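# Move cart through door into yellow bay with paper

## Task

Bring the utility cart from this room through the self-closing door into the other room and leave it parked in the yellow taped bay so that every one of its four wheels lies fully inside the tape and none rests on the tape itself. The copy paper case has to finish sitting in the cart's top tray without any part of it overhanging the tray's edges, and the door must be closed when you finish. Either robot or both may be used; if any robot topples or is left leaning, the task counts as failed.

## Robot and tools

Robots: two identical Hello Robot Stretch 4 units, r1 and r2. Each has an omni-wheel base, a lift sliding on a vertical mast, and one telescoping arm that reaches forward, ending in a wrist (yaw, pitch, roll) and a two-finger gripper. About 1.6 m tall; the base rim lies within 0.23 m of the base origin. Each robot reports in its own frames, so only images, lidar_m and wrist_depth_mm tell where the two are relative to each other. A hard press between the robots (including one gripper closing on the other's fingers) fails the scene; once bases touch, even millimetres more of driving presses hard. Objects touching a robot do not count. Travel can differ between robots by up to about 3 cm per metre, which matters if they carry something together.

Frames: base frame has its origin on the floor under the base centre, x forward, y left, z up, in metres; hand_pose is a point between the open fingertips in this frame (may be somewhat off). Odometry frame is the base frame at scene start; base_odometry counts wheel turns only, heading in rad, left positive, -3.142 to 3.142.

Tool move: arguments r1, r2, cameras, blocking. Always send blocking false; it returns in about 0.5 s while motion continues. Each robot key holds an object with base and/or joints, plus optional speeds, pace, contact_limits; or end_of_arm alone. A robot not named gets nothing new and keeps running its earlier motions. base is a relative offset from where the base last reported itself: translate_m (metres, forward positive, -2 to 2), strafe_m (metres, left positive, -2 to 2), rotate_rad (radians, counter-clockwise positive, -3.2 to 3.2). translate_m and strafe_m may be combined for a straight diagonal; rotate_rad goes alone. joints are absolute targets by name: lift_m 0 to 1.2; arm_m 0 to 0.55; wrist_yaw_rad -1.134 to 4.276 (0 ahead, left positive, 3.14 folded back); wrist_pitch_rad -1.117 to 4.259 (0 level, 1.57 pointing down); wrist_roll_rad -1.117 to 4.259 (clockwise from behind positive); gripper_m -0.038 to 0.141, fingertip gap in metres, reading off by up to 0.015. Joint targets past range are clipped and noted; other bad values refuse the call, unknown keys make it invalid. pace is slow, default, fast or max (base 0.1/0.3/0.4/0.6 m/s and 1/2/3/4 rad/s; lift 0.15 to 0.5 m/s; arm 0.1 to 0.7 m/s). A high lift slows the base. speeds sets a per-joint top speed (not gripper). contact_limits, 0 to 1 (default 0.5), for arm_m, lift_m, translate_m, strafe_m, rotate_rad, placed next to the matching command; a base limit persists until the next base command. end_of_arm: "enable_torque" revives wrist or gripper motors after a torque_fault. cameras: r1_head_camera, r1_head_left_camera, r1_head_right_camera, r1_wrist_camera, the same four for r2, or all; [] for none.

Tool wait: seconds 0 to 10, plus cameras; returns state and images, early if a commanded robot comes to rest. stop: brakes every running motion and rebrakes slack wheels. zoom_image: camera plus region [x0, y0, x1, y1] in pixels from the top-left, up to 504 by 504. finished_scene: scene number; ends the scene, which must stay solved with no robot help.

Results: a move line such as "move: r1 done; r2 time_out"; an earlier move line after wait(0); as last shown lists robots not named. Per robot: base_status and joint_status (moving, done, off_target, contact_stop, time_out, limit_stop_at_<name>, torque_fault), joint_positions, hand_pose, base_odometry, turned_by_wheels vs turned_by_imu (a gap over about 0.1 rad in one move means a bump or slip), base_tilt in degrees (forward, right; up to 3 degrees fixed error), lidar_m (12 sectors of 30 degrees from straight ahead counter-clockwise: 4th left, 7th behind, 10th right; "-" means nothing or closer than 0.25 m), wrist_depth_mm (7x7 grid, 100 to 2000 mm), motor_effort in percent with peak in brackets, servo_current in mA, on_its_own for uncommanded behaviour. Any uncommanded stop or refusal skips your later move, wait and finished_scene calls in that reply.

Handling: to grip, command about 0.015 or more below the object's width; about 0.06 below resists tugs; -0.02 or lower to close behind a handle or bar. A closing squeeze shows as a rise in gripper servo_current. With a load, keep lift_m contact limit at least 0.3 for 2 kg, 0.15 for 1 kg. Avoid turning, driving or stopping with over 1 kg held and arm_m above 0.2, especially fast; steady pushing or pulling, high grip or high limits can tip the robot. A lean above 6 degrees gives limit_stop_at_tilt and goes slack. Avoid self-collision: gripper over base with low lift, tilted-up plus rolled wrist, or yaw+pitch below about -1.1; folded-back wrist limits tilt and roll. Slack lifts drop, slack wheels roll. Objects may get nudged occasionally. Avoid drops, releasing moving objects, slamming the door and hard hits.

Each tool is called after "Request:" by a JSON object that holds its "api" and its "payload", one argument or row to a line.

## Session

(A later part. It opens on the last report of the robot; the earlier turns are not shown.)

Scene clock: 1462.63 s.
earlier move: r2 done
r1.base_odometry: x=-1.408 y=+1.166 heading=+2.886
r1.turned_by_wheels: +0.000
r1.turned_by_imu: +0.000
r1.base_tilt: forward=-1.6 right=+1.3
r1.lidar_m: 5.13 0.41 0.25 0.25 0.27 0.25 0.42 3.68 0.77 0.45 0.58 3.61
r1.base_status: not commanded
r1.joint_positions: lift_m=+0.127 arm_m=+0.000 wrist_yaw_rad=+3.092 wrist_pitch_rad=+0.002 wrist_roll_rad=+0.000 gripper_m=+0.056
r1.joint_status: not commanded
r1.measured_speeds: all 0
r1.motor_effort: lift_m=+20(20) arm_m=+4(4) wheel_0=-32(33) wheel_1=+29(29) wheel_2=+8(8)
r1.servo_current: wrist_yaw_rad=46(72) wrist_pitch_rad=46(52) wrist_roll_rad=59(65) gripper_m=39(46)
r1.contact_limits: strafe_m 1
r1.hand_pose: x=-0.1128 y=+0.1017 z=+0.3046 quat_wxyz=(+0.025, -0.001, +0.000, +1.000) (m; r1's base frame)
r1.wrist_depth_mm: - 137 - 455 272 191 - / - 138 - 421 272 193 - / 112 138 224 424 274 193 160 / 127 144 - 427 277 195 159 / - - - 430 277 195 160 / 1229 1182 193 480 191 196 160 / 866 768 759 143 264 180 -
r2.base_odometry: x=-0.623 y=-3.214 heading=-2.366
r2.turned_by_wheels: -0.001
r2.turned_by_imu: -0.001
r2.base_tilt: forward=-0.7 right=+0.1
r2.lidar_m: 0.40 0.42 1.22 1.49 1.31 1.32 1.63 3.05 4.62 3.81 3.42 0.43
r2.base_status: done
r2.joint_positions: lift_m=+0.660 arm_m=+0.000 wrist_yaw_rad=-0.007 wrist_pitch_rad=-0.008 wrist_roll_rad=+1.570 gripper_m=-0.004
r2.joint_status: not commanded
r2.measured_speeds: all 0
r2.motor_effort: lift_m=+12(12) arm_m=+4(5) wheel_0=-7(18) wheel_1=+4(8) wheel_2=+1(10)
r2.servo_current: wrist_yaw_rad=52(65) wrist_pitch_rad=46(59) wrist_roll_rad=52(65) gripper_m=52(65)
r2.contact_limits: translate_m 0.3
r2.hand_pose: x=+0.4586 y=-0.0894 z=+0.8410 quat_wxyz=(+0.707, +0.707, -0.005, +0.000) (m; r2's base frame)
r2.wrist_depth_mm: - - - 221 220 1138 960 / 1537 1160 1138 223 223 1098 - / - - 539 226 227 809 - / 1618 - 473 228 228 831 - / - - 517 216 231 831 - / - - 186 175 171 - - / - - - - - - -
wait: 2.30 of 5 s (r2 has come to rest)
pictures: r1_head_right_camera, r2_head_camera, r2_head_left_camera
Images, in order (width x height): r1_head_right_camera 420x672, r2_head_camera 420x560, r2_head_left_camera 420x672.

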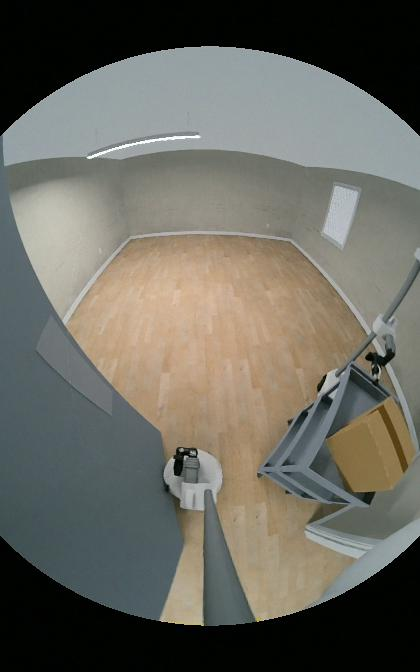

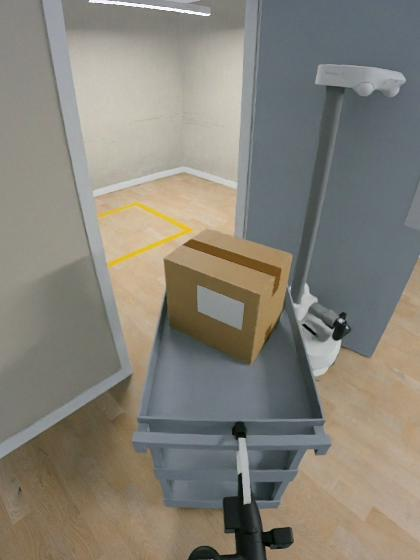

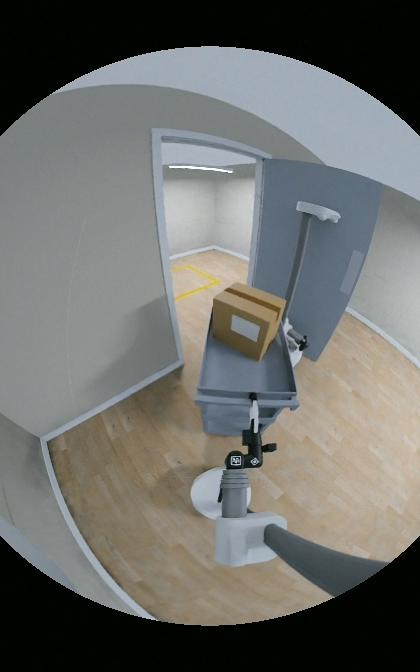

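Request:
{"api": "move", "payload": {
  "blocking": false,
  "r2": {"base":{"translate_m":0.28,"strafe_m":-0.025},"pace":"slow","contact_limits":{"translate_m":0.3}},
  "cameras": []
}}

Request:
{"api": "wait", "payload": {
  "seconds": 5,
  "cameras": ["r2_head_camera","r1_head_right_camera"]
}}

Scene clock: 1477.83 s.
move: r2 moving
r1: as last shown
r1.lidar_m: 5.12 0.41 0.25 0.25 0.27 0.25 0.43 3.66 0.78 0.43 0.59 3.62
r1.motor_effort: lift_m=+20(20) arm_m=+4(4) wheel_0=-32(32) wheel_1=+29(29) wheel_2=+8(8)
r1.servo_current: wrist_yaw_rad=65(65) wrist_pitch_rad=39(46) wrist_roll_rad=33(65) gripper_m=39(46)
r1.contact_limits: strafe_m 1
r1.wrist_depth_mm: - 137 - 452 271 191 - / - 138 - 418 273 193 - / 112 138 224 427 274 193 159 / 127 144 - 427 278 195 160 / - - - 433 278 196 160 / 1205 1205 194 477 191 195 160 / 866 759 768 143 265 180 -
r2.base_odometry: x=-0.632 y=-3.222 heading=-2.366
r2.turned_by_wheels: +0.000
r2.turned_by_imu: +0.000
r2.base_tilt: forward=-0.7 right=+0.1
r2.lidar_m: 0.37 0.43 1.23 1.47 1.33 1.33 1.62 3.08 4.61 3.84 3.39 0.43
r2.base_status: translate_m moving; strafe_m moving
r2.joint_positions: lift_m=+0.660 arm_m=+0.000 wrist_yaw_rad=-0.007 wrist_pitch_rad=-0.008 wrist_roll_rad=+1.570 gripper_m=-0.004
r2.joint_status: not commanded
r2.measured_speeds: translate_m=+0.049 strafe_m=-0.004 rotate_rad=+0.000 lift_m=+0.000 arm_m=+0.000 wrist_yaw_rad=+0.000 wrist_pitch_rad=+0.000 wrist_roll_rad=+0.000
r2.motor_effort: lift_m=+12(12) arm_m=+4(5) wheel_0=+5(8) wheel_1=+6(6) wheel_2=-15(15)
r2.servo_current: wrist_yaw_rad=59(59) wrist_pitch_rad=52(52) wrist_roll_rad=46(52) gripper_m=59(65)
r2.contact_limits: translate_m 0.3
r2.hand_pose: x=+0.4586 y=-0.0894 z=+0.8410 quat_wxyz=(+0.707, +0.707, -0.005, +0.000) (m; r2's base frame)
r2.wrist_depth_mm: - - - 220 221 1098 960 / 1499 1160 1118 223 224 1098 - / - - 539 225 225 798 - / 1618 - 473 228 227 820 - / - - 512 217 230 831 - / - - 186 175 171 - - / - - - - - - -
pictures: none
No camera images: "cameras" was empty.

Scene clock: 1481.43 s.
earlier move: r2 done
r1.base_odometry: x=-1.408 y=+1.166 heading=+2.886
r1.turned_by_wheels: +0.000
r1.turned_by_imu: +0.000
r1.base_tilt: forward=-1.5 right=+1.3
r1.lidar_m: 5.15 0.40 0.25 0.25 0.25 0.25 0.42 3.68 0.41 0.43 0.63 3.62
r1.base_status: not commanded
r1.joint_positions: lift_m=+0.127 arm_m=+0.000 wrist_yaw_rad=+3.092 wrist_pitch_rad=+0.002 wrist_roll_rad=+0.000 gripper_m=+0.056
r1.joint_status: not commanded
r1.measured_speeds: all 0
r1.motor_effort: lift_m=+20(20) arm_m=+4(4) wheel_0=-32(33) wheel_1=+29(29) wheel_2=+8(8)
r1.servo_current: wrist_yaw_rad=52(65) wrist_pitch_rad=46(52) wrist_roll_rad=46(65) gripper_m=46(46)
r1.contact_limits: strafe_m 1
r1.hand_pose: x=-0.1128 y=+0.1017 z=+0.3046 quat_wxyz=(+0.025, -0.001, +0.000, +1.000) (m; r1's base frame)
r1.wrist_depth_mm: - 137 - 452 272 191 - / - 138 - 418 274 192 - / 112 138 224 421 274 193 159 / 127 144 - 427 277 195 160 / - - - 433 278 196 160 / 1229 1205 194 480 191 196 160 / 854 759 759 143 264 180 -
r2.base_odometry: x=-0.840 y=-3.393 heading=-2.365
r2.turned_by_wheels: +0.001
r2.turned_by_imu: +0.002
r2.base_tilt: forward=-0.7 right=+0.1
r2.lidar_m: 0.38 0.41 1.02 1.25 1.51 1.53 1.86 3.52 4.79 3.65 1.48 0.45
r2.base_status: done
r2.joint_positions: lift_m=+0.660 arm_m=+0.000 wrist_yaw_rad=+0.002 wrist_pitch_rad=-0.008 wrist_roll_rad=+1.570 gripper_m=-0.004
r2.joint_status: not commanded
r2.measured_speeds: all 0
r2.motor_effort: lift_m=+12(12) arm_m=+4(5) wheel_0=+9(15) wheel_1=+4(8) wheel_2=-4(15)
r2.servo_current: wrist_yaw_rad=46(65) wrist_pitch_rad=52(59) wrist_roll_rad=46(65) gripper_m=59(65)
r2.contact_limits: translate_m 0.3
r2.hand_pose: x=+0.4594 y=-0.0869 z=+0.8410 quat_wxyz=(+0.707, +0.707, -0.002, +0.004) (m; r2's base frame)
r2.wrist_depth_mm: 866 854 831 240 240 259 258 / - - - 181 238 - - / - - 609 236 236 809 - / - - 500 235 235 831 - / - - 496 234 235 809 - / - - 186 176 171 820 - / - - 591 - 229 - -
wait: 3.60 of 5 s (r2 has come to rest)
pictures: r1_head_right_camera, r2_head_camera
Images, in order (width x height): r1_head_right_camera 420x672, r2_head_camera 420x560.

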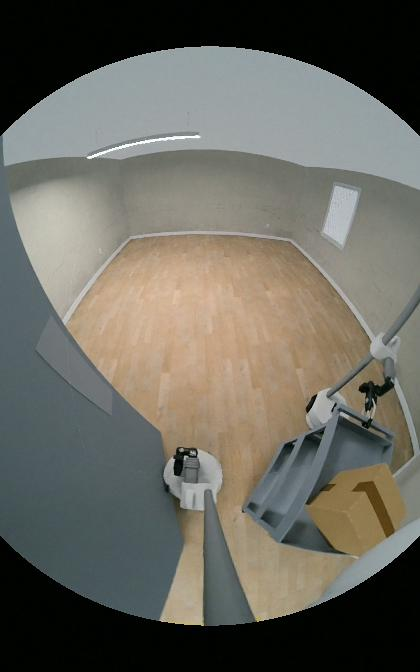

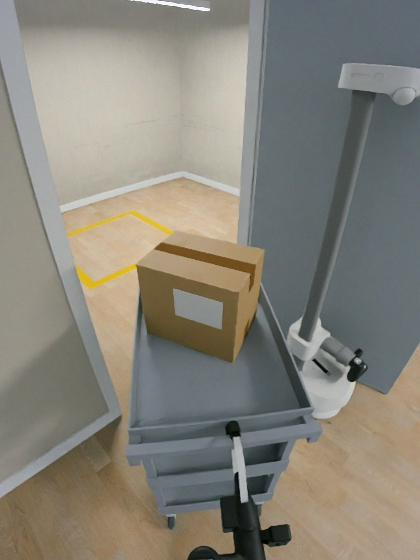

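Request:
{"api": "move", "payload": {
  "blocking": false,
  "r2": {"base":{"translate_m":0.3,"strafe_m":0.025},"pace":"slow","contact_limits":{"translate_m":0.3}},
  "cameras": []
}}

Request:
{"api": "wait", "payload": {
  "seconds": 5,
  "cameras": ["r2_head_camera","r2_head_left_camera","r1_head_right_camera"]
}}

Scene clock: 1487.90 s.
move: r2 moving
r1: as last shown
r1.base_tilt: forward=-1.6 right=+1.3
r1.lidar_m: 5.14 0.40 0.25 0.25 0.25 0.25 0.42 3.67 0.41 0.42 0.62 3.63
r1.motor_effort: lift_m=+20(20) arm_m=+4(4) wheel_0=-32(32) wheel_1=+29(29) wheel_2=+8(8)
r1.servo_current: wrist_yaw_rad=39(72) wrist_pitch_rad=39(46) wrist_roll_rad=46(59) gripper_m=39(46)
r1.contact_limits: strafe_m 1
r1.wrist_depth_mm: - 137 - 455 271 191 - / - 138 - 421 274 192 - / 112 138 224 427 276 193 159 / 127 144 - 427 277 195 160 / - - - 433 277 196 160 / 1205 1229 194 480 191 196 160 / 854 750 768 143 264 180 -
r2.base_odometry: x=-0.848 y=-3.402 heading=-2.365
r2.turned_by_wheels: +0.000
r2.turned_by_imu: +0.001
r2.base_tilt: forward=-0.7 right=+0.1
r2.lidar_m: 0.37 0.38 1.02 1.24 1.54 1.53 1.86 3.49 4.82 3.58 1.47 0.45
r2.base_status: translate_m moving; strafe_m moving
r2.joint_positions: lift_m=+0.660 arm_m=+0.000 wrist_yaw_rad=+0.002 wrist_pitch_rad=-0.008 wrist_roll_rad=+1.570 gripper_m=-0.004
r2.joint_status: not commanded
r2.measured_speeds: translate_m=+0.049 strafe_m=+0.004 rotate_rad=+0.001 lift_m=+0.000 arm_m=+0.000 wrist_yaw_rad=+0.000 wrist_pitch_rad=+0.000 wrist_roll_rad=+0.000
r2.motor_effort: lift_m=+12(12) arm_m=+4(4) wheel_0=+12(12) wheel_1=+7(8) wheel_2=-10(10)
r2.servo_current: wrist_yaw_rad=59(59) wrist_pitch_rad=52(59) wrist_roll_rad=39(52) gripper_m=52(65)
r2.contact_limits: translate_m 0.3
r2.hand_pose: x=+0.4594 y=-0.0869 z=+0.8410 quat_wxyz=(+0.707, +0.707, -0.002, +0.004) (m; r2's base frame)
r2.wrist_depth_mm: 854 854 831 241 241 258 258 / - - - 182 239 - - / 1464 - 621 237 236 - - / - - 504 236 236 820 - / - - 488 234 233 831 - / - - 187 176 170 809 - / - - 585 - 229 - -
pictures: none
No camera images: "cameras" was empty.

Scene clock: 1491.70 s.
earlier move: r2 done
r1.base_odometry: x=-1.408 y=+1.166 heading=+2.886
r1.turned_by_wheels: +0.000
r1.turned_by_imu: +0.000
r1.base_tilt: forward=-1.6 right=+1.3
r1.lidar_m: 5.14 0.41 0.25 0.25 0.25 0.25 0.43 0.44 0.42 0.43 0.86 3.63
r1.base_status: not commanded
r1.joint_positions: lift_m=+0.127 arm_m=+0.000 wrist_yaw_rad=+3.092 wrist_pitch_rad=+0.002 wrist_roll_rad=+0.000 gripper_m=+0.056
r1.joint_status: not commanded
r1.measured_speeds: all 0
r1.motor_effort: lift_m=+20(20) arm_m=+4(4) wheel_0=-32(33) wheel_1=+29(29) wheel_2=+8(8)
r1.servo_current: wrist_yaw_rad=59(72) wrist_pitch_rad=33(46) wrist_roll_rad=33(65) gripper_m=39(52)
r1.contact_limits: strafe_m 1
r1.hand_pose: x=-0.1128 y=+0.1017 z=+0.3046 quat_wxyz=(+0.025, -0.001, +0.000, +1.000) (m; r1's base frame)
r1.wrist_depth_mm: - 138 - 455 271 191 - / - 138 - 418 273 191 - / 112 138 224 424 273 193 159 / 126 144 - 427 278 195 160 / 715 - - 433 277 195 160 / 574 1229 193 480 191 196 160 / 640 676 759 143 264 180 -
r2.base_odometry: x=-1.036 y=-3.620 heading=-2.365
r2.turned_by_wheels: -0.001
r2.turned_by_imu: -0.001
r2.base_tilt: forward=-0.7 right=+0.1
r2.lidar_m: 0.35 0.38 0.78 0.96 1.69 1.71 2.08 3.97 5.01 3.43 0.87 0.46
r2.base_status: done
r2.joint_positions: lift_m=+0.660 arm_m=+0.000 wrist_yaw_rad=-0.002 wrist_pitch_rad=-0.008 wrist_roll_rad=+1.570 gripper_m=-0.004
r2.joint_status: not commanded
r2.measured_speeds: all 0
r2.motor_effort: lift_m=+12(12) arm_m=+4(5) wheel_0=+1(12) wheel_1=+4(9) wheel_2=-7(12)
r2.servo_current: wrist_yaw_rad=46(65) wrist_pitch_rad=59(59) wrist_roll_rad=46(65) gripper_m=59(65)
r2.contact_limits: translate_m 0.3
r2.hand_pose: x=+0.4591 y=-0.0879 z=+0.8410 quat_wxyz=(+0.707, +0.707, -0.003, +0.002) (m; r2's base frame)
r2.wrist_depth_mm: - - - 245 266 270 267 / - - - 255 256 - - / - - - 247 250 715 - / - - 609 242 241 831 - / - - 480 207 236 831 - / - - 186 177 171 778 - / - - 544 - 224 - -
wait: 3.80 of 5 s (r2 has come to rest)
pictures: r1_head_right_camera, r2_head_camera, r2_head_left_camera
Images, in order (width x height): r1_head_right_camera 420x672, r2_head_camera 420x560, r2_head_left_camera 420x672.

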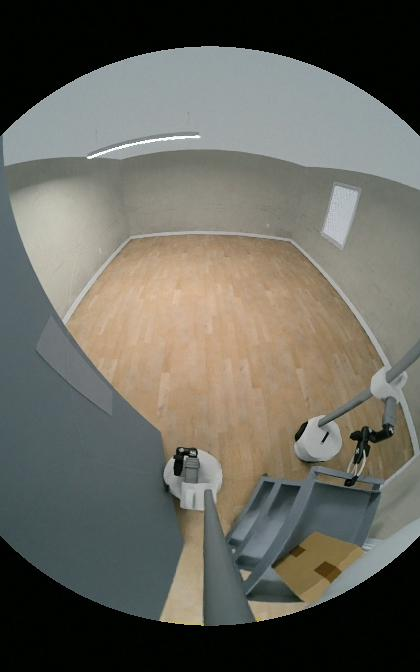

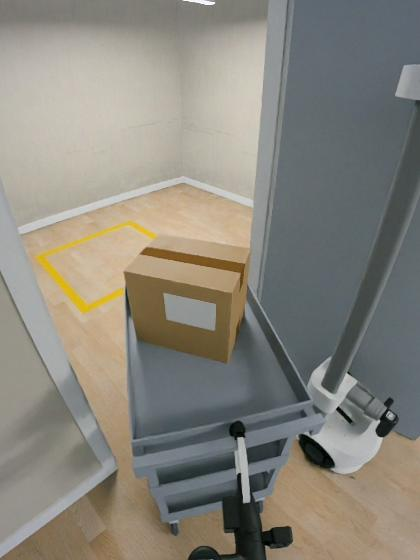

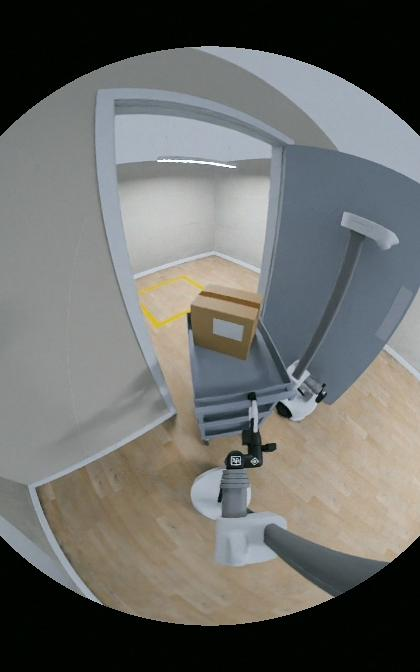

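Request:
{"api": "move", "payload": {
  "blocking": false,
  "r2": {"base":{"translate_m":0.28,"strafe_m":0.065},"pace":"slow","contact_limits":{"translate_m":0.3}},
  "cameras": []
}}

Request:
{"api": "wait", "payload": {
  "seconds": 5,
  "cameras": ["r2_head_camera","r2_head_left_camera","r1_head_right_camera"]
}}

Scene clock: 1503.57 s.
move: r2 moving
r1: as last shown
r1.lidar_m: 5.14 0.40 0.25 0.25 0.25 0.25 0.40 0.46 0.41 0.43 0.85 3.63
r1.servo_current: wrist_yaw_rad=59(65) wrist_pitch_rad=46(46) wrist_roll_rad=39(52) gripper_m=46(46)
r1.contact_limits: strafe_m 1
r1.wrist_depth_mm: - 137 - 452 272 191 - / - 138 - 418 273 193 - / 112 138 224 427 276 193 160 / 126 144 - 427 277 195 160 / 723 - - 433 278 195 160 / 580 1205 194 480 191 196 160 / 759 668 759 143 264 180 -
r2.base_odometry: x=-1.043 y=-3.631 heading=-2.365
r2.turned_by_wheels: +0.000
r2.turned_by_imu: +0.000
r2.base_tilt: forward=-0.7 right=+0.1
r2.lidar_m: 0.35 0.36 0.76 0.93 1.70 1.70 2.09 4.00 5.03 3.41 0.82 0.45
r2.base_status: translate_m moving; strafe_m moving
r2.joint_positions: lift_m=+0.660 arm_m=+0.000 wrist_yaw_rad=-0.002 wrist_pitch_rad=-0.008 wrist_roll_rad=+1.570 gripper_m=-0.004
r2.joint_status: not commanded
r2.measured_speeds: translate_m=+0.049 strafe_m=+0.011 rotate_rad=+0.001 lift_m=+0.000 arm_m=+0.000 wrist_yaw_rad=+0.000 wrist_pitch_rad=+0.000 wrist_roll_rad=+0.000
r2.motor_effort: lift_m=+12(12) arm_m=+4(4) wheel_0=+2(6) wheel_1=+8(8) wheel_2=-13(13)
r2.servo_current: wrist_yaw_rad=46(52) wrist_pitch_rad=52(52) wrist_roll_rad=46(59) gripper_m=52(65)
r2.contact_limits: translate_m 0.3
r2.hand_pose: x=+0.4591 y=-0.0880 z=+0.8410 quat_wxyz=(+0.707, +0.707, -0.003, +0.002) (m; r2's base frame)
r2.wrist_depth_mm: - - - 245 268 271 268 / - - - 255 257 - - / - - - 248 251 715 - / - - 609 242 242 831 - / - - 480 236 236 831 - / - - 186 177 172 788 - / - - 539 - 223 - -
pictures: none
No camera images: "cameras" was empty.

Scene clock: 1507.20 s.
earlier move: r2 done
r1.base_odometry: x=-1.408 y=+1.166 heading=+2.886
r1.turned_by_wheels: +0.000
r1.turned_by_imu: +0.000
r1.base_tilt: forward=-1.6 right=+1.3
r1.lidar_m: 5.13 0.40 0.25 0.25 0.25 0.25 0.44 0.45 0.45 0.66 2.79 3.63
r1.base_status: not commanded
r1.joint_positions: lift_m=+0.127 arm_m=+0.000 wrist_yaw_rad=+3.092 wrist_pitch_rad=+0.002 wrist_roll_rad=+0.000 gripper_m=+0.056
r1.joint_status: not commanded
r1.measured_speeds: all 0
r1.motor_effort: lift_m=+20(20) arm_m=+4(4) wheel_0=-33(33) wheel_1=+29(29) wheel_2=+8(8)
r1.servo_current: wrist_yaw_rad=52(72) wrist_pitch_rad=33(52) wrist_roll_rad=46(65) gripper_m=46(52)
r1.contact_limits: strafe_m 1
r1.hand_pose: x=-0.1128 y=+0.1017 z=+0.3046 quat_wxyz=(+0.025, -0.001, +0.000, +1.000) (m; r1's base frame)
r1.wrist_depth_mm: - 138 - 452 272 191 - / - 138 - 418 273 192 - / 112 138 225 418 274 193 160 / 126 143 - 427 277 195 159 / 1042 - - 430 277 195 160 / 591 1008 192 480 191 195 160 / 809 750 759 143 264 180 -
r2.base_odometry: x=-1.190 y=-3.863 heading=-2.365
r2.turned_by_wheels: +0.000
r2.turned_by_imu: +0.000
r2.base_tilt: forward=-0.7 right=+0.1
r2.lidar_m: 0.36 0.34 0.53 0.66 1.24 1.84 2.23 4.30 5.27 3.26 0.70 0.44
r2.base_status: done
r2.joint_positions: lift_m=+0.660 arm_m=+0.000 wrist_yaw_rad=-0.003 wrist_pitch_rad=-0.008 wrist_roll_rad=+1.570 gripper_m=-0.004
r2.joint_status: not commanded
r2.measured_speeds: all 0
r2.motor_effort: lift_m=+12(12) arm_m=+4(5) wheel_0=+3(7) wheel_1=+4(9) wheel_2=-8(14)
r2.servo_current: wrist_yaw_rad=46(65) wrist_pitch_rad=52(59) wrist_roll_rad=33(59) gripper_m=59(65)
r2.contact_limits: translate_m 0.3
r2.hand_pose: x=+0.4590 y=-0.0882 z=+0.8410 quat_wxyz=(+0.707, +0.707, -0.004, +0.002) (m; r2's base frame)
r2.wrist_depth_mm: - - - 245 272 272 271 / - - - 257 258 - - / - - - 250 252 1808 - / - - 627 241 243 842 - / - - 477 235 236 820 - / - - 187 177 172 788 - / - - 539 - 223 - -
wait: 3.63 of 5 s (r2 has come to rest)
pictures: r1_head_right_camera, r2_head_camera, r2_head_left_camera
Images, in order (width x height): r1_head_right_camera 420x672, r2_head_camera 420x560, r2_head_left_camera 420x672.

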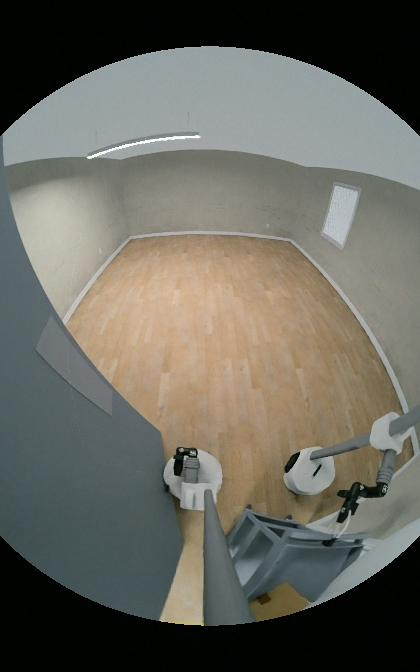

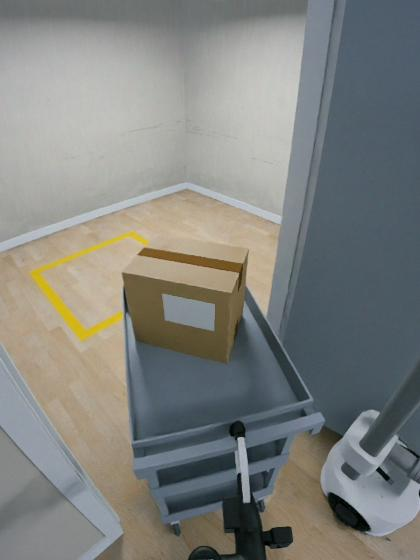

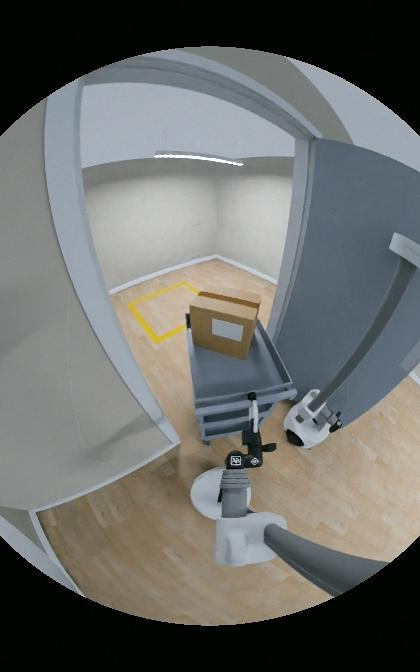

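Request:
{"api": "move", "payload": {
  "blocking": false,
  "r2": {"base":{"translate_m":0.3,"strafe_m":0.03},"pace":"slow","contact_limits":{"translate_m":0.3}},
  "cameras": []
}}

Request:
{"api": "wait", "payload": {
  "seconds": 5,
  "cameras": ["r2_head_camera","r2_head_left_camera","r1_head_right_camera"]
}}

Scene clock: 1516.13 s.
move: r2 moving
r1: as last shown
r1.lidar_m: 5.15 0.42 0.25 0.25 0.25 0.25 0.41 0.47 0.44 0.64 2.81 3.64
r1.motor_effort: lift_m=+20(20) arm_m=+4(4) wheel_0=-32(33) wheel_1=+29(29) wheel_2=+8(8)
r1.servo_current: wrist_yaw_rad=59(59) wrist_pitch_rad=39(46) wrist_roll_rad=85(85) gripper_m=46(46)
r1.contact_limits: strafe_m 1
r1.wrist_depth_mm: - 137 - 452 271 191 - / - 137 - 418 273 192 - / 112 138 224 424 276 193 160 / 127 144 - 427 276 195 160 / 1042 - - 433 277 196 160 / 585 1008 192 477 191 196 160 / 809 759 750 143 264 180 -
r2.base_odometry: x=-1.199 y=-3.872 heading=-2.365
r2.turned_by_wheels: +0.000
r2.turned_by_imu: +0.000
r2.base_tilt: forward=-0.7 right=+0.1
r2.lidar_m: 0.34 0.37 0.52 0.63 1.22 1.85 2.25 4.29 5.24 3.28 0.70 0.44
r2.base_status: translate_m moving; strafe_m moving
r2.joint_positions: lift_m=+0.660 arm_m=+0.000 wrist_yaw_rad=-0.003 wrist_pitch_rad=-0.008 wrist_roll_rad=+1.570 gripper_m=-0.004
r2.joint_status: not commanded
r2.measured_speeds: translate_m=+0.049 strafe_m=+0.004 rotate_rad=-0.001 lift_m=+0.000 arm_m=+0.000 wrist_yaw_rad=+0.000 wrist_pitch_rad=+0.000 wrist_roll_rad=+0.000
r2.motor_effort: lift_m=+12(12) arm_m=+4(4) wheel_0=+7(7) wheel_1=+7(7) wheel_2=-12(13)
r2.servo_current: wrist_yaw_rad=52(52) wrist_pitch_rad=52(52) wrist_roll_rad=46(52) gripper_m=59(65)
r2.contact_limits: translate_m 0.3
r2.hand_pose: x=+0.4590 y=-0.0882 z=+0.8410 quat_wxyz=(+0.707, +0.707, -0.004, +0.002) (m; r2's base frame)
r2.wrist_depth_mm: - - - 245 272 272 271 / - - - 256 259 - - / - - - 249 252 1863 - / - - 621 243 244 831 - / - - 480 207 236 820 - / - - 186 177 172 798 - / - - 539 - 222 - -
pictures: none
No camera images: "cameras" was empty.

Scene clock: 1519.93 s.
earlier move: r2 done
r1.base_odometry: x=-1.408 y=+1.166 heading=+2.886
r1.turned_by_wheels: +0.000
r1.turned_by_imu: +0.000
r1.base_tilt: forward=-1.6 right=+1.3
r1.lidar_m: 5.13 0.36 0.25 0.25 0.25 0.25 0.40 0.54 0.60 0.63 2.80 3.64
r1.base_status: not commanded
r1.joint_positions: lift_m=+0.127 arm_m=+0.000 wrist_yaw_rad=+3.092 wrist_pitch_rad=+0.002 wrist_roll_rad=+0.000 gripper_m=+0.056
r1.joint_status: not commanded
r1.measured_speeds: all 0
r1.motor_effort: lift_m=+20(20) arm_m=+4(4) wheel_0=-32(33) wheel_1=+29(29) wheel_2=+8(8)
r1.servo_current: wrist_yaw_rad=46(72) wrist_pitch_rad=46(52) wrist_roll_rad=52(85) gripper_m=33(46)
r1.contact_limits: strafe_m 1
r1.hand_pose: x=-0.1128 y=+0.1017 z=+0.3046 quat_wxyz=(+0.025, -0.001, +0.000, +1.000) (m; r1's base frame)
r1.wrist_depth_mm: - 137 - 449 271 191 - / - 138 1182 415 273 192 - / 112 138 220 424 276 193 159 / 127 144 1205 427 276 195 160 / 138 1281 1756 436 279 196 160 / 991 654 190 477 191 196 161 / 798 668 759 143 264 180 -
r2.base_odometry: x=-1.383 y=-4.094 heading=-2.365
r2.turned_by_wheels: +0.001
r2.turned_by_imu: +0.002
r2.base_tilt: forward=-0.7 right=+0.0
r2.lidar_m: 0.35 0.35 0.33 0.36 0.68 2.04 2.45 5.37 4.95 0.61 0.59 0.47
r2.base_status: done
r2.joint_positions: lift_m=+0.660 arm_m=+0.000 wrist_yaw_rad=+0.001 wrist_pitch_rad=-0.008 wrist_roll_rad=+1.570 gripper_m=-0.004
r2.joint_status: not commanded
r2.measured_speeds: all 0
r2.motor_effort: lift_m=+12(12) arm_m=+4(5) wheel_0=+6(12) wheel_1=+7(9) wheel_2=-5(13)
r2.servo_current: wrist_yaw_rad=39(65) wrist_pitch_rad=52(59) wrist_roll_rad=46(59) gripper_m=59(65)
r2.contact_limits: translate_m 0.3
r2.hand_pose: x=+0.4593 y=-0.0871 z=+0.8410 quat_wxyz=(+0.707, +0.707, -0.002, +0.003) (m; r2's base frame)
r2.wrist_depth_mm: - - - 241 277 277 276 / - - - 263 266 1708 1229 / - - - 253 256 1863 - / - - 668 244 247 831 - / - - 477 209 238 831 - / - - 187 177 171 778 - / - - 525 - 222 - -
wait: 3.80 of 5 s (r2 has come to rest)
pictures: r1_head_right_camera, r2_head_camera, r2_head_left_camera
Images, in order (width x height): r1_head_right_camera 420x672, r2_head_camera 420x560, r2_head_left_camera 420x672.

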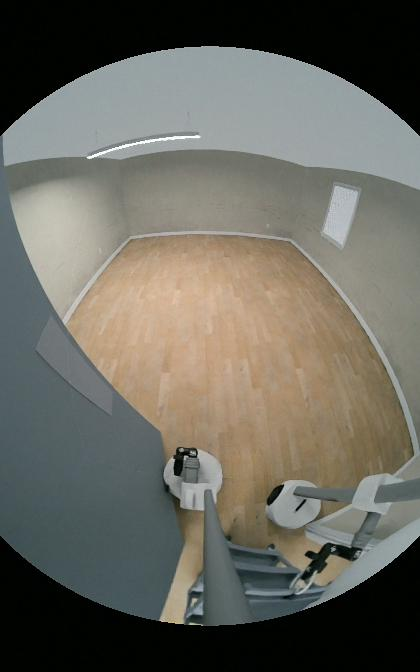

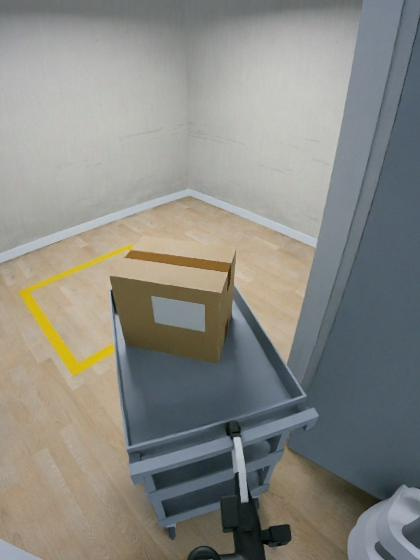

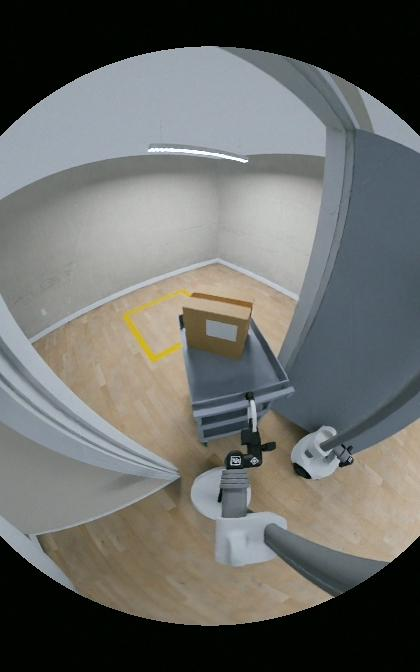

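Request:
{"api": "move", "payload": {
  "blocking": false,
  "r2": {"base":{"translate_m":0.4,"strafe_m":0.0},"pace":"slow","contact_limits":{"translate_m":0.3}},
  "cameras": []
}}

Request:
{"api": "wait", "payload": {
  "seconds": 6,
  "cameras": ["r2_head_camera","r2_head_left_camera","r2_head_right_camera"]
}}

Scene clock: 1537.93 s.
move: r2 moving
r1: as last shown
r1.lidar_m: 5.14 0.40 0.25 0.25 0.26 0.25 0.41 0.55 0.60 0.62 2.81 3.63
r1.motor_effort: lift_m=+20(20) arm_m=+4(4) wheel_0=-33(33) wheel_1=+29(29) wheel_2=+8(8)
r1.servo_current: wrist_yaw_rad=59(78) wrist_pitch_rad=39(52) wrist_roll_rad=52(59) gripper_m=33(46)
r1.contact_limits: strafe_m 1
r1.wrist_depth_mm: - 137 - 449 271 191 - / - 138 1205 421 273 192 - / 112 138 220 424 276 193 159 / 127 144 294 430 276 195 160 / 137 1336 - 436 278 196 160 / 991 691 190 480 191 196 160 / 809 661 759 143 264 180 -
r2.base_odometry: x=-1.392 y=-4.103 heading=-2.364
r2.turned_by_wheels: +0.001
r2.turned_by_imu: +0.001
r2.base_tilt: forward=-0.7 right=+0.1
r2.lidar_m: 0.36 0.31 0.31 0.34 0.66 2.04 2.47 5.52 4.93 0.61 0.60 0.46
r2.base_status: translate_m moving; strafe_m moving
r2.joint_positions: lift_m=+0.660 arm_m=+0.000 wrist_yaw_rad=+0.001 wrist_pitch_rad=-0.008 wrist_roll_rad=+1.570 gripper_m=-0.004
r2.joint_status: not commanded
r2.measured_speeds: translate_m=+0.049 strafe_m=+0.000 rotate_rad=+0.001 lift_m=+0.000 arm_m=+0.000 wrist_yaw_rad=+0.000 wrist_pitch_rad=+0.000 wrist_roll_rad=+0.000
r2.motor_effort: lift_m=+12(12) arm_m=+4(5) wheel_0=+8(10) wheel_1=+7(9) wheel_2=-10(11)
r2.servo_current: wrist_yaw_rad=46(52) wrist_pitch_rad=52(52) wrist_roll_rad=52(52) gripper_m=59(65)
r2.contact_limits: translate_m 0.3
r2.hand_pose: x=+0.4593 y=-0.0871 z=+0.8410 quat_wxyz=(+0.707, +0.707, -0.002, +0.003) (m; r2's base frame)
r2.wrist_depth_mm: - - - 241 278 278 276 / - - - 262 268 1661 1229 / - - - 253 257 1863 521 / - - 683 244 247 831 - / - - 473 209 238 831 - / - - 187 177 171 788 - / - - 521 - 221 - -
pictures: none
No camera images: "cameras" was empty.

Scene clock: 1542.70 s.
earlier move: r2 done
r1.base_odometry: x=-1.408 y=+1.166 heading=+2.886
r1.turned_by_wheels: +0.000
r1.turned_by_imu: +0.000
r1.base_tilt: forward=-1.6 right=+1.3
r1.lidar_m: 5.15 0.41 0.25 0.25 0.25 0.25 0.44 0.58 0.60 1.96 2.78 3.64
r1.base_status: not commanded
r1.joint_positions: lift_m=+0.127 arm_m=+0.000 wrist_yaw_rad=+3.092 wrist_pitch_rad=+0.002 wrist_roll_rad=+0.000 gripper_m=+0.056
r1.joint_status: not commanded
r1.measured_speeds: all 0
r1.motor_effort: lift_m=+20(20) arm_m=+4(4) wheel_0=-32(33) wheel_1=+29(29) wheel_2=+8(8)
r1.servo_current: wrist_yaw_rad=59(78) wrist_pitch_rad=46(52) wrist_roll_rad=52(65) gripper_m=46(52)
r1.contact_limits: strafe_m 1
r1.hand_pose: x=-0.1128 y=+0.1017 z=+0.3046 quat_wxyz=(+0.025, -0.001, +0.000, +1.000) (m; r1's base frame)
r1.wrist_depth_mm: - 138 - 452 271 191 - / - 138 1008 418 273 192 - / 112 138 220 466 276 193 159 / 127 144 296 427 277 195 160 / 820 - - 433 277 196 160 / 668 1118 194 477 190 196 160 / 647 750 759 143 264 180 -
r2.base_odometry: x=-1.668 y=-4.375 heading=-2.364
r2.turned_by_wheels: +0.000
r2.turned_by_imu: +0.003
r2.base_tilt: forward=-0.7 right=+0.0
r2.lidar_m: 0.33 0.32 2.93 2.55 0.40 2.39 2.77 5.81 0.58 0.58 0.52 0.45
r2.base_status: done
r2.joint_positions: lift_m=+0.660 arm_m=+0.000 wrist_yaw_rad=+0.002 wrist_pitch_rad=-0.008 wrist_roll_rad=+1.570 gripper_m=-0.004
r2.joint_status: not commanded
r2.measured_speeds: all 0
r2.motor_effort: lift_m=+12(12) arm_m=+4(5) wheel_0=+7(13) wheel_1=+5(9) wheel_2=-5(11)
r2.servo_current: wrist_yaw_rad=46(59) wrist_pitch_rad=46(59) wrist_roll_rad=52(59) gripper_m=52(65)
r2.contact_limits: translate_m 0.3
r2.hand_pose: x=+0.4594 y=-0.0869 z=+0.8410 quat_wxyz=(+0.707, +0.707, -0.002, +0.003) (m; r2's base frame)
r2.wrist_depth_mm: - - - 247 - 1863 1229 / - - - 287 301 304 304 / - - - 268 276 1863 1255 / - - - 252 259 - - / - - 591 207 243 820 - / - - 187 177 181 788 - / - - 480 - 216 - -
wait: 4.77 of 6 s (r2 has come to rest)
pictures: r2_head_camera, r2_head_left_camera, r2_head_right_camera
Images, in order (width x height): r2_head_camera 420x560, r2_head_left_camera 420x672, r2_head_right_camera 420x672.

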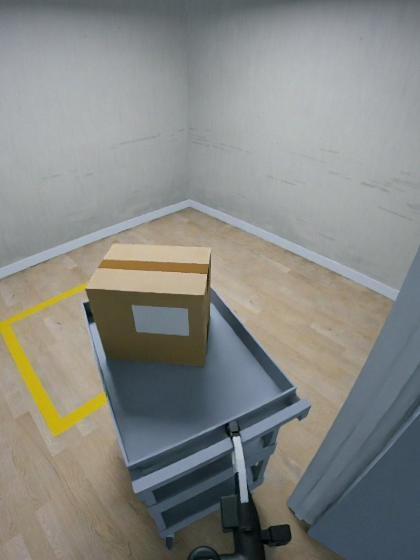

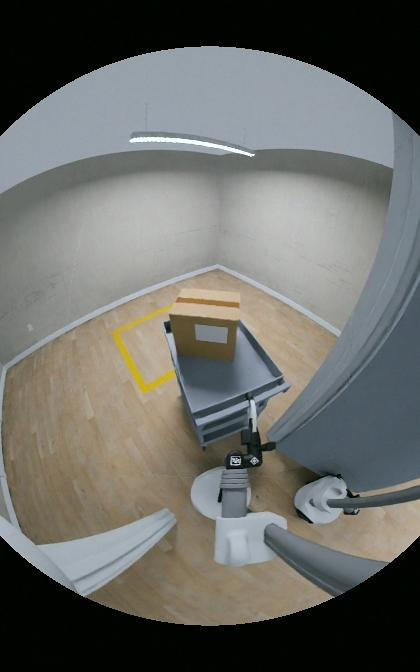

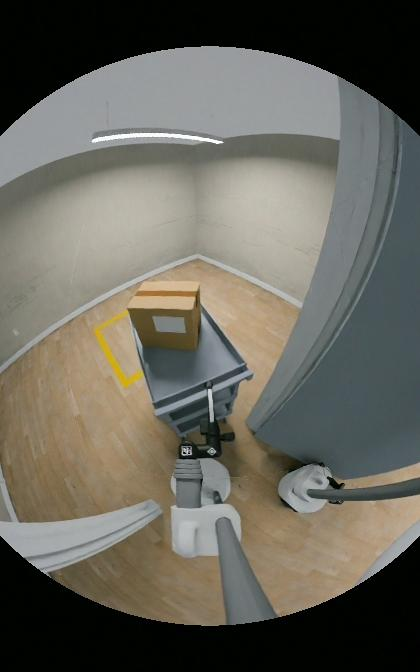

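Request:
{"api": "move", "payload": {
  "blocking": false,
  "r2": {"base":{"translate_m":0.5,"strafe_m":0.18},"pace":"slow","contact_limits":{"translate_m":0.3}},
  "cameras": []
}}

Request:
{"api": "wait", "payload": {
  "seconds": 8,
  "cameras": ["r2_head_camera","r2_head_left_camera","r2_head_right_camera"]
}}

Scene clock: 1554.80 s.
move: r2 moving
r1: as last shown
r1.lidar_m: 5.14 0.39 0.25 0.25 0.26 0.25 0.44 0.58 0.62 1.97 2.81 3.65
r1.servo_current: wrist_yaw_rad=52(72) wrist_pitch_rad=39(46) wrist_roll_rad=52(59) gripper_m=46(46)
r1.contact_limits: strafe_m 1
r1.wrist_depth_mm: - 137 - 449 272 191 - / - 138 1008 421 273 191 - / 112 138 220 424 276 194 160 / 127 144 1025 427 276 195 160 / 820 - - 436 279 196 160 / 654 1118 194 480 191 196 160 / 647 759 768 143 265 180 -
r2.base_odometry: x=-1.674 y=-4.387 heading=-2.364
r2.turned_by_wheels: +0.000
r2.turned_by_imu: +0.001
r2.base_tilt: forward=-0.7 right=+0.1
r2.lidar_m: 0.32 0.32 2.93 2.51 0.38 2.42 2.76 5.83 0.58 0.59 0.55 0.45
r2.base_status: translate_m moving; strafe_m moving
r2.joint_positions: lift_m=+0.660 arm_m=+0.000 wrist_yaw_rad=+0.002 wrist_pitch_rad=-0.008 wrist_roll_rad=+1.570 gripper_m=-0.004
r2.joint_status: not commanded
r2.measured_speeds: translate_m=+0.048 strafe_m=+0.017 rotate_rad=-0.001 lift_m=+0.000 arm_m=+0.000 wrist_yaw_rad=+0.000 wrist_pitch_rad=+0.000 wrist_roll_rad=+0.000
r2.motor_effort: lift_m=+11(12) arm_m=+4(4) wheel_0=+7(12) wheel_1=+7(8) wheel_2=-10(11)
r2.servo_current: wrist_yaw_rad=46(59) wrist_pitch_rad=52(59) wrist_roll_rad=39(52) gripper_m=65(65)
r2.contact_limits: translate_m 0.3
r2.hand_pose: x=+0.4594 y=-0.0869 z=+0.8410 quat_wxyz=(+0.707, +0.707, -0.002, +0.003) (m; r2's base frame)
r2.wrist_depth_mm: - - - 250 - 1808 1205 / - - - 287 303 307 301 / - - - 267 276 1863 1255 / - - - 253 260 - - / - - 597 238 241 831 - / - - 186 177 181 778 - / - - 480 - 215 - -
pictures: none
No camera images: "cameras" was empty.

Scene clock: 1560.83 s.
earlier move: r2 done
r1.base_odometry: x=-1.408 y=+1.166 heading=+2.886
r1.turned_by_wheels: +0.000
r1.turned_by_imu: +0.000
r1.base_tilt: forward=-1.6 right=+1.3
r1.lidar_m: 5.14 0.42 0.25 0.28 0.25 0.25 0.42 0.92 1.07 1.96 2.79 3.63
r1.base_status: not commanded
r1.joint_positions: lift_m=+0.127 arm_m=+0.000 wrist_yaw_rad=+3.092 wrist_pitch_rad=+0.002 wrist_roll_rad=+0.000 gripper_m=+0.056
r1.joint_status: not commanded
r1.measured_speeds: all 0
r1.motor_effort: lift_m=+20(20) arm_m=+4(4) wheel_0=-32(33) wheel_1=+29(29) wheel_2=+8(8)
r1.servo_current: wrist_yaw_rad=39(78) wrist_pitch_rad=39(52) wrist_roll_rad=52(65) gripper_m=39(46)
r1.contact_limits: strafe_m 1
r1.hand_pose: x=-0.1128 y=+0.1017 z=+0.3046 quat_wxyz=(+0.025, -0.001, +0.000, +1.000) (m; r1's base frame)
r1.wrist_depth_mm: - 137 - 452 272 191 - / - 138 - 418 273 191 - / 112 138 220 433 276 194 159 / 127 144 294 430 277 194 160 / 1756 1042 1182 433 279 196 160 / 1078 1008 193 480 191 196 160 / 854 750 768 143 264 180 -
r2.base_odometry: x=-1.898 y=-4.853 heading=-2.364
r2.turned_by_wheels: +0.000
r2.turned_by_imu: -0.002
r2.base_tilt: forward=-0.7 right=+0.1
r2.lidar_m: 0.35 0.33 2.47 2.77 2.44 0.70 0.70 6.30 0.73 0.54 0.84 0.42
r2.base_status: done
r2.joint_positions: lift_m=+0.660 arm_m=+0.000 wrist_yaw_rad=-0.004 wrist_pitch_rad=-0.008 wrist_roll_rad=+1.570 gripper_m=-0.004
r2.joint_status: not commanded
r2.measured_speeds: all 0
r2.motor_effort: lift_m=+12(12) arm_m=+4(5) wheel_0=+2(12) wheel_1=+5(9) wheel_2=-6(14)
r2.servo_current: wrist_yaw_rad=46(65) wrist_pitch_rad=46(59) wrist_roll_rad=59(59) gripper_m=59(65)
r2.contact_limits: translate_m 0.3
r2.hand_pose: x=+0.4589 y=-0.0885 z=+0.8410 quat_wxyz=(+0.707, +0.707, -0.004, +0.001) (m; r2's base frame)
r2.wrist_depth_mm: - - - 246 306 1618 1160 / - - - 281 298 312 310 / - - - 264 272 1808 1255 / - - - 250 257 1863 - / - - 559 196 243 831 - / - - 187 176 171 788 - / - - 484 - 218 - -
wait: 6.03 of 8 s (r2 has come to rest)
pictures: r2_head_camera, r2_head_left_camera, r2_head_right_camera
Images, in order (width x height): r2_head_camera 420x560, r2_head_left_camera 420x672, r2_head_right_camera 420x672.

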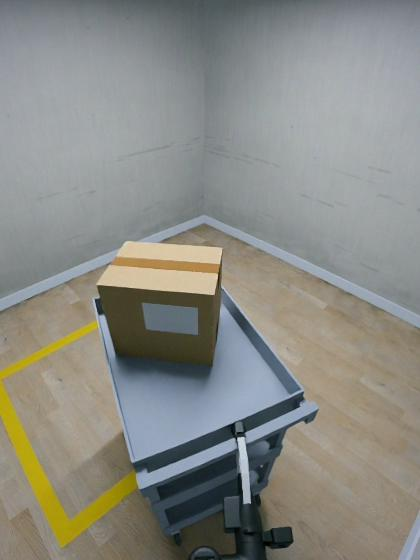

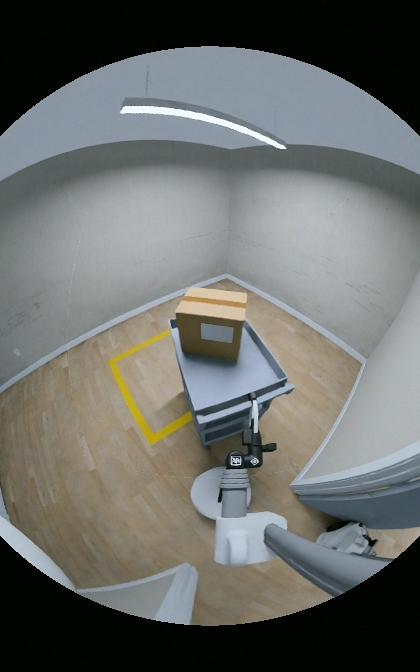

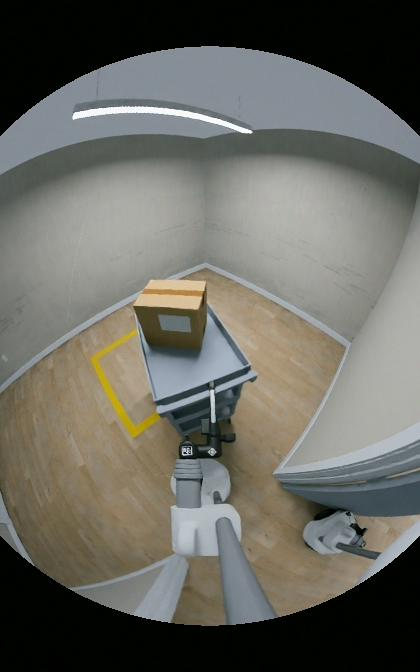

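Request:
{"api": "move", "payload": {
  "blocking": false,
  "r2": {"base":{"translate_m":0.04,"strafe_m":-0.14},"pace":"slow","contact_limits":{"translate_m":0.3}},
  "cameras": []
}}

Request:
{"api": "wait", "payload": {
  "seconds": 5,
  "cameras": []
}}

Request:
{"api": "move", "payload": {
  "blocking": false,
  "r2": {"base":{"translate_m":0.27,"strafe_m":0.17},"pace":"slow","contact_limits":{"translate_m":0.3}},
  "cameras": []
}}

Request:
{"api": "wait", "payload": {
  "seconds": 6,
  "cameras": ["r2_head_camera","r2_head_left_camera"]
}}

Scene clock: 1572.03 s.
move: r2 moving
r1: as last shown
r1.lidar_m: 5.15 0.42 0.25 0.25 0.25 0.25 0.43 0.94 1.08 1.98 2.78 3.62
r1.motor_effort: lift_m=+20(20) arm_m=+4(4) wheel_0=-32(33) wheel_1=+29(30) wheel_2=+8(8)
r1.servo_current: wrist_yaw_rad=46(65) wrist_pitch_rad=39(46) wrist_roll_rad=52(59) gripper_m=46(46)
r1.contact_limits: strafe_m 1
r1.wrist_depth_mm: - 137 - 455 272 191 - / - 138 1336 421 273 192 - / 112 138 221 427 274 193 159 / 126 144 294 430 276 195 160 / 1708 1008 1182 436 278 195 160 / 1205 1008 193 477 191 195 160 / 854 759 759 143 265 180 -
r2.base_odometry: x=-1.909 y=-4.847 heading=-2.364
r2.turned_by_wheels: +0.000
r2.turned_by_imu: +0.000
r2.base_tilt: forward=-0.7 right=+0.1
r2.lidar_m: 0.33 0.31 2.43 2.73 2.47 0.72 0.71 6.30 0.70 0.54 0.83 0.46
r2.base_status: translate_m moving; strafe_m moving
r2.joint_positions: lift_m=+0.660 arm_m=+0.000 wrist_yaw_rad=-0.003 wrist_pitch_rad=-0.008 wrist_roll_rad=+1.570 gripper_m=-0.004
r2.joint_status: not commanded
r2.measured_speeds: translate_m=+0.013 strafe_m=-0.048 rotate_rad=+0.000 lift_m=+0.000 arm_m=+0.000 wrist_yaw_rad=+0.009 wrist_pitch_rad=+0.000 wrist_roll_rad=+0.000
r2.motor_effort: lift_m=+12(12) arm_m=+4(4) wheel_0=+11(11) wheel_1=-7(7) wheel_2=-7(9)
r2.servo_current: wrist_yaw_rad=46(52) wrist_pitch_rad=46(52) wrist_roll_rad=52(52) gripper_m=59(65)
r2.contact_limits: translate_m 0.3
r2.hand_pose: x=+0.4590 y=-0.0882 z=+0.8410 quat_wxyz=(+0.707, +0.707, -0.004, +0.002) (m; r2's base frame)
r2.wrist_depth_mm: - - - 243 303 1661 1160 / - - - 281 297 309 306 / - - - 265 272 1808 1255 / - - - 250 257 - - / - - 554 200 242 820 - / - - 186 177 171 768 - / - - 488 - 216 - -
pictures: none
No camera images: "cameras" was empty.

Scene clock: 1574.23 s.
earlier move: r2 done
r1.base_odometry: x=-1.408 y=+1.166 heading=+2.886
r1.turned_by_wheels: +0.000
r1.turned_by_imu: +0.000
r1.base_tilt: forward=-1.6 right=+1.3
r1.lidar_m: 5.15 0.43 0.25 0.25 0.28 0.25 0.42 0.88 1.10 1.99 2.81 3.60
r1.base_status: not commanded
r1.joint_positions: lift_m=+0.127 arm_m=+0.000 wrist_yaw_rad=+3.092 wrist_pitch_rad=+0.002 wrist_roll_rad=+0.000 gripper_m=+0.056
r1.joint_status: not commanded
r1.measured_speeds: all 0
r1.motor_effort: lift_m=+20(20) arm_m=+4(4) wheel_0=-32(33) wheel_1=+29(30) wheel_2=+8(8)
r1.servo_current: wrist_yaw_rad=59(65) wrist_pitch_rad=39(52) wrist_roll_rad=46(59) gripper_m=39(46)
r1.contact_limits: strafe_m 1
r1.hand_pose: x=-0.1128 y=+0.1017 z=+0.3046 quat_wxyz=(+0.025, -0.001, +0.000, +1.000) (m; r1's base frame)
r1.wrist_depth_mm: - 137 1229 455 271 191 - / - 137 - 421 274 193 - / 112 138 221 427 276 193 160 / 127 144 - 430 277 195 160 / - 1008 1078 430 277 195 160 / 1229 976 193 480 191 196 160 / 854 759 750 143 265 180 -
r2.base_odometry: x=-2.025 y=-4.782 heading=-2.364
r2.turned_by_wheels: +0.001
r2.turned_by_imu: +0.002
r2.base_tilt: forward=-0.7 right=+0.1
r2.lidar_m: 0.29 0.27 2.48 2.86 2.60 0.79 3.32 0.90 0.49 0.39 0.74 0.45
r2.base_status: done
r2.joint_positions: lift_m=+0.660 arm_m=+0.000 wrist_yaw_rad=+0.005 wrist_pitch_rad=-0.008 wrist_roll_rad=+1.570 gripper_m=-0.004
r2.joint_status: not commanded
r2.measured_speeds: all 0
r2.motor_effort: lift_m=+12(12) arm_m=+4(4) wheel_0=+9(15) wheel_1=-5(7) wheel_2=+0(9)
r2.servo_current: wrist_yaw_rad=52(65) wrist_pitch_rad=46(59) wrist_roll_rad=46(65) gripper_m=65(65)
r2.contact_limits: translate_m 0.3
r2.hand_pose: x=+0.4597 y=-0.0858 z=+0.8410 quat_wxyz=(+0.707, +0.707, -0.001, +0.005) (m; r2's base frame)
r2.wrist_depth_mm: - - - 274 - 1808 1229 / - - - 298 329 330 325 / - - - 230 332 1708 1255 / - - - 210 274 1808 517 / - - - 192 248 1863 - / - - 187 175 172 750 - / - - 452 - 212 - -
wait: 2.20 of 5 s (r2 has come to rest)
pictures: none
No camera images: "cameras" was empty.

Scene clock: 1574.73 s.
move: r2 moving
r1: as last shown
r1.base_tilt: forward=-1.5 right=+1.2
r1.lidar_m: 5.14 0.38 0.25 0.26 0.26 0.25 0.44 0.90 1.10 1.98 2.81 3.62
r1.motor_effort: lift_m=+20(20) arm_m=+4(4) wheel_0=-32(32) wheel_1=+29(29) wheel_2=+8(8)
r1.servo_current: wrist_yaw_rad=59(65) wrist_pitch_rad=46(46) wrist_roll_rad=52(59) gripper_m=39(46)
r1.contact_limits: strafe_m 1
r1.wrist_depth_mm: - 137 1255 455 271 191 - / - 138 - 418 273 192 - / 112 138 220 421 274 194 159 / 127 144 - 430 277 195 160 / - 976 1060 433 278 195 160 / 1205 991 194 477 191 195 160 / 854 759 759 143 264 180 -
r2.base_odometry: x=-2.028 y=-4.795 heading=-2.364
r2.turned_by_wheels: -0.001
r2.turned_by_imu: -0.001
r2.base_tilt: forward=-0.7 right=+0.1
r2.lidar_m: 0.27 0.26 2.50 2.84 2.59 0.81 - 0.90 0.51 0.41 0.74 0.51
r2.base_status: translate_m moving; strafe_m moving
r2.joint_positions: lift_m=+0.660 arm_m=+0.000 wrist_yaw_rad=+0.001 wrist_pitch_rad=-0.008 wrist_roll_rad=+1.570 gripper_m=-0.004
r2.joint_status: not commanded
r2.measured_speeds: translate_m=+0.047 strafe_m=+0.030 rotate_rad=-0.006 lift_m=+0.000 arm_m=+0.000 wrist_yaw_rad=-0.036 wrist_pitch_rad=+0.000 wrist_roll_rad=+0.000
r2.motor_effort: lift_m=+12(12) arm_m=+4(4) wheel_0=-1(8) wheel_1=+9(9) wheel_2=-12(12)
r2.servo_current: wrist_yaw_rad=52(59) wrist_pitch_rad=52(52) wrist_roll_rad=52(65) gripper_m=59(65)
r2.contact_limits: translate_m 0.3
r2.hand_pose: x=+0.4594 y=-0.0870 z=+0.8410 quat_wxyz=(+0.707, +0.707, -0.002, +0.003) (m; r2's base frame)
r2.wrist_depth_mm: - - - 281 - 1863 1229 / - - - 300 334 1576 1182 / - - - 229 332 1756 1229 / - - - 211 273 1808 512 / - - - 203 248 - - / - - 186 176 171 750 - / - - 445 - 209 - -
pictures: none
No camera images: "cameras" was empty.

Scene clock: 1578.60 s.
earlier move: r2 done
r1.base_odometry: x=-1.408 y=+1.166 heading=+2.886
r1.turned_by_wheels: +0.000
r1.turned_by_imu: +0.000
r1.base_tilt: forward=-1.6 right=+1.3
r1.lidar_m: 5.14 0.37 0.25 0.26 0.25 0.25 0.40 1.28 1.10 1.99 2.76 3.61
r1.base_status: not commanded
r1.joint_positions: lift_m=+0.127 arm_m=+0.000 wrist_yaw_rad=+3.092 wrist_pitch_rad=+0.002 wrist_roll_rad=+0.000 gripper_m=+0.056
r1.joint_status: not commanded
r1.measured_speeds: all 0
r1.motor_effort: lift_m=+20(20) arm_m=+4(4) wheel_0=-32(33) wheel_1=+29(30) wheel_2=+8(8)
r1.servo_current: wrist_yaw_rad=65(65) wrist_pitch_rad=46(52) wrist_roll_rad=52(78) gripper_m=33(52)
r1.contact_limits: strafe_m 1
r1.hand_pose: x=-0.1128 y=+0.1017 z=+0.3046 quat_wxyz=(+0.025, -0.001, +0.000, +1.000) (m; r1's base frame)
r1.wrist_depth_mm: - 137 - 455 272 191 - / - 138 1499 418 272 192 - / 112 138 220 424 276 193 159 / 126 144 1921 427 277 195 160 / - - 1308 477 278 195 160 / 1205 1229 195 477 191 196 160 / 866 759 759 143 263 180 -
r2.base_odometry: x=-2.098 y=-5.092 heading=-2.365
r2.turned_by_wheels: +0.000
r2.turned_by_imu: -0.001
r2.base_tilt: forward=-0.7 right=+0.1
r2.lidar_m: 0.33 0.33 2.20 2.66 2.62 1.14 0.99 1.19 0.64 0.72 1.40 0.45
r2.base_status: done
r2.joint_positions: lift_m=+0.660 arm_m=+0.000 wrist_yaw_rad=-0.008 wrist_pitch_rad=-0.008 wrist_roll_rad=+1.570 gripper_m=-0.004
r2.joint_status: not commanded
r2.measured_speeds: all 0
r2.motor_effort: lift_m=+12(12) arm_m=+4(5) wheel_0=-7(14) wheel_1=+5(9) wheel_2=-9(17)
r2.servo_current: wrist_yaw_rad=46(72) wrist_pitch_rad=52(65) wrist_roll_rad=52(65) gripper_m=59(72)
r2.contact_limits: translate_m 0.3
r2.hand_pose: x=+0.4586 y=-0.0896 z=+0.8410 quat_wxyz=(+0.707, +0.707, -0.006, +0.000) (m; r2's base frame)
r2.wrist_depth_mm: - - - 246 - 1499 1160 / - - - 283 298 310 307 / - - - 265 273 1863 1229 / - - - 249 257 1863 - / - - 564 195 243 809 - / - - 188 176 171 778 - / - - 480 - 217 - -
wait: 3.87 of 6 s (r2 has come to rest)
pictures: r2_head_camera, r2_head_left_camera
Images, in order (width x height): r2_head_camera 420x560, r2_head_left_camera 420x672.

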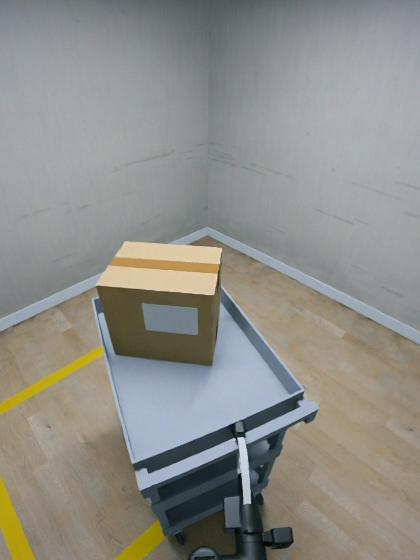

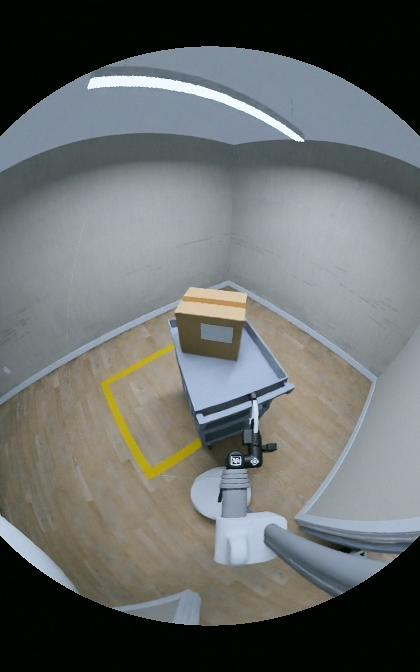

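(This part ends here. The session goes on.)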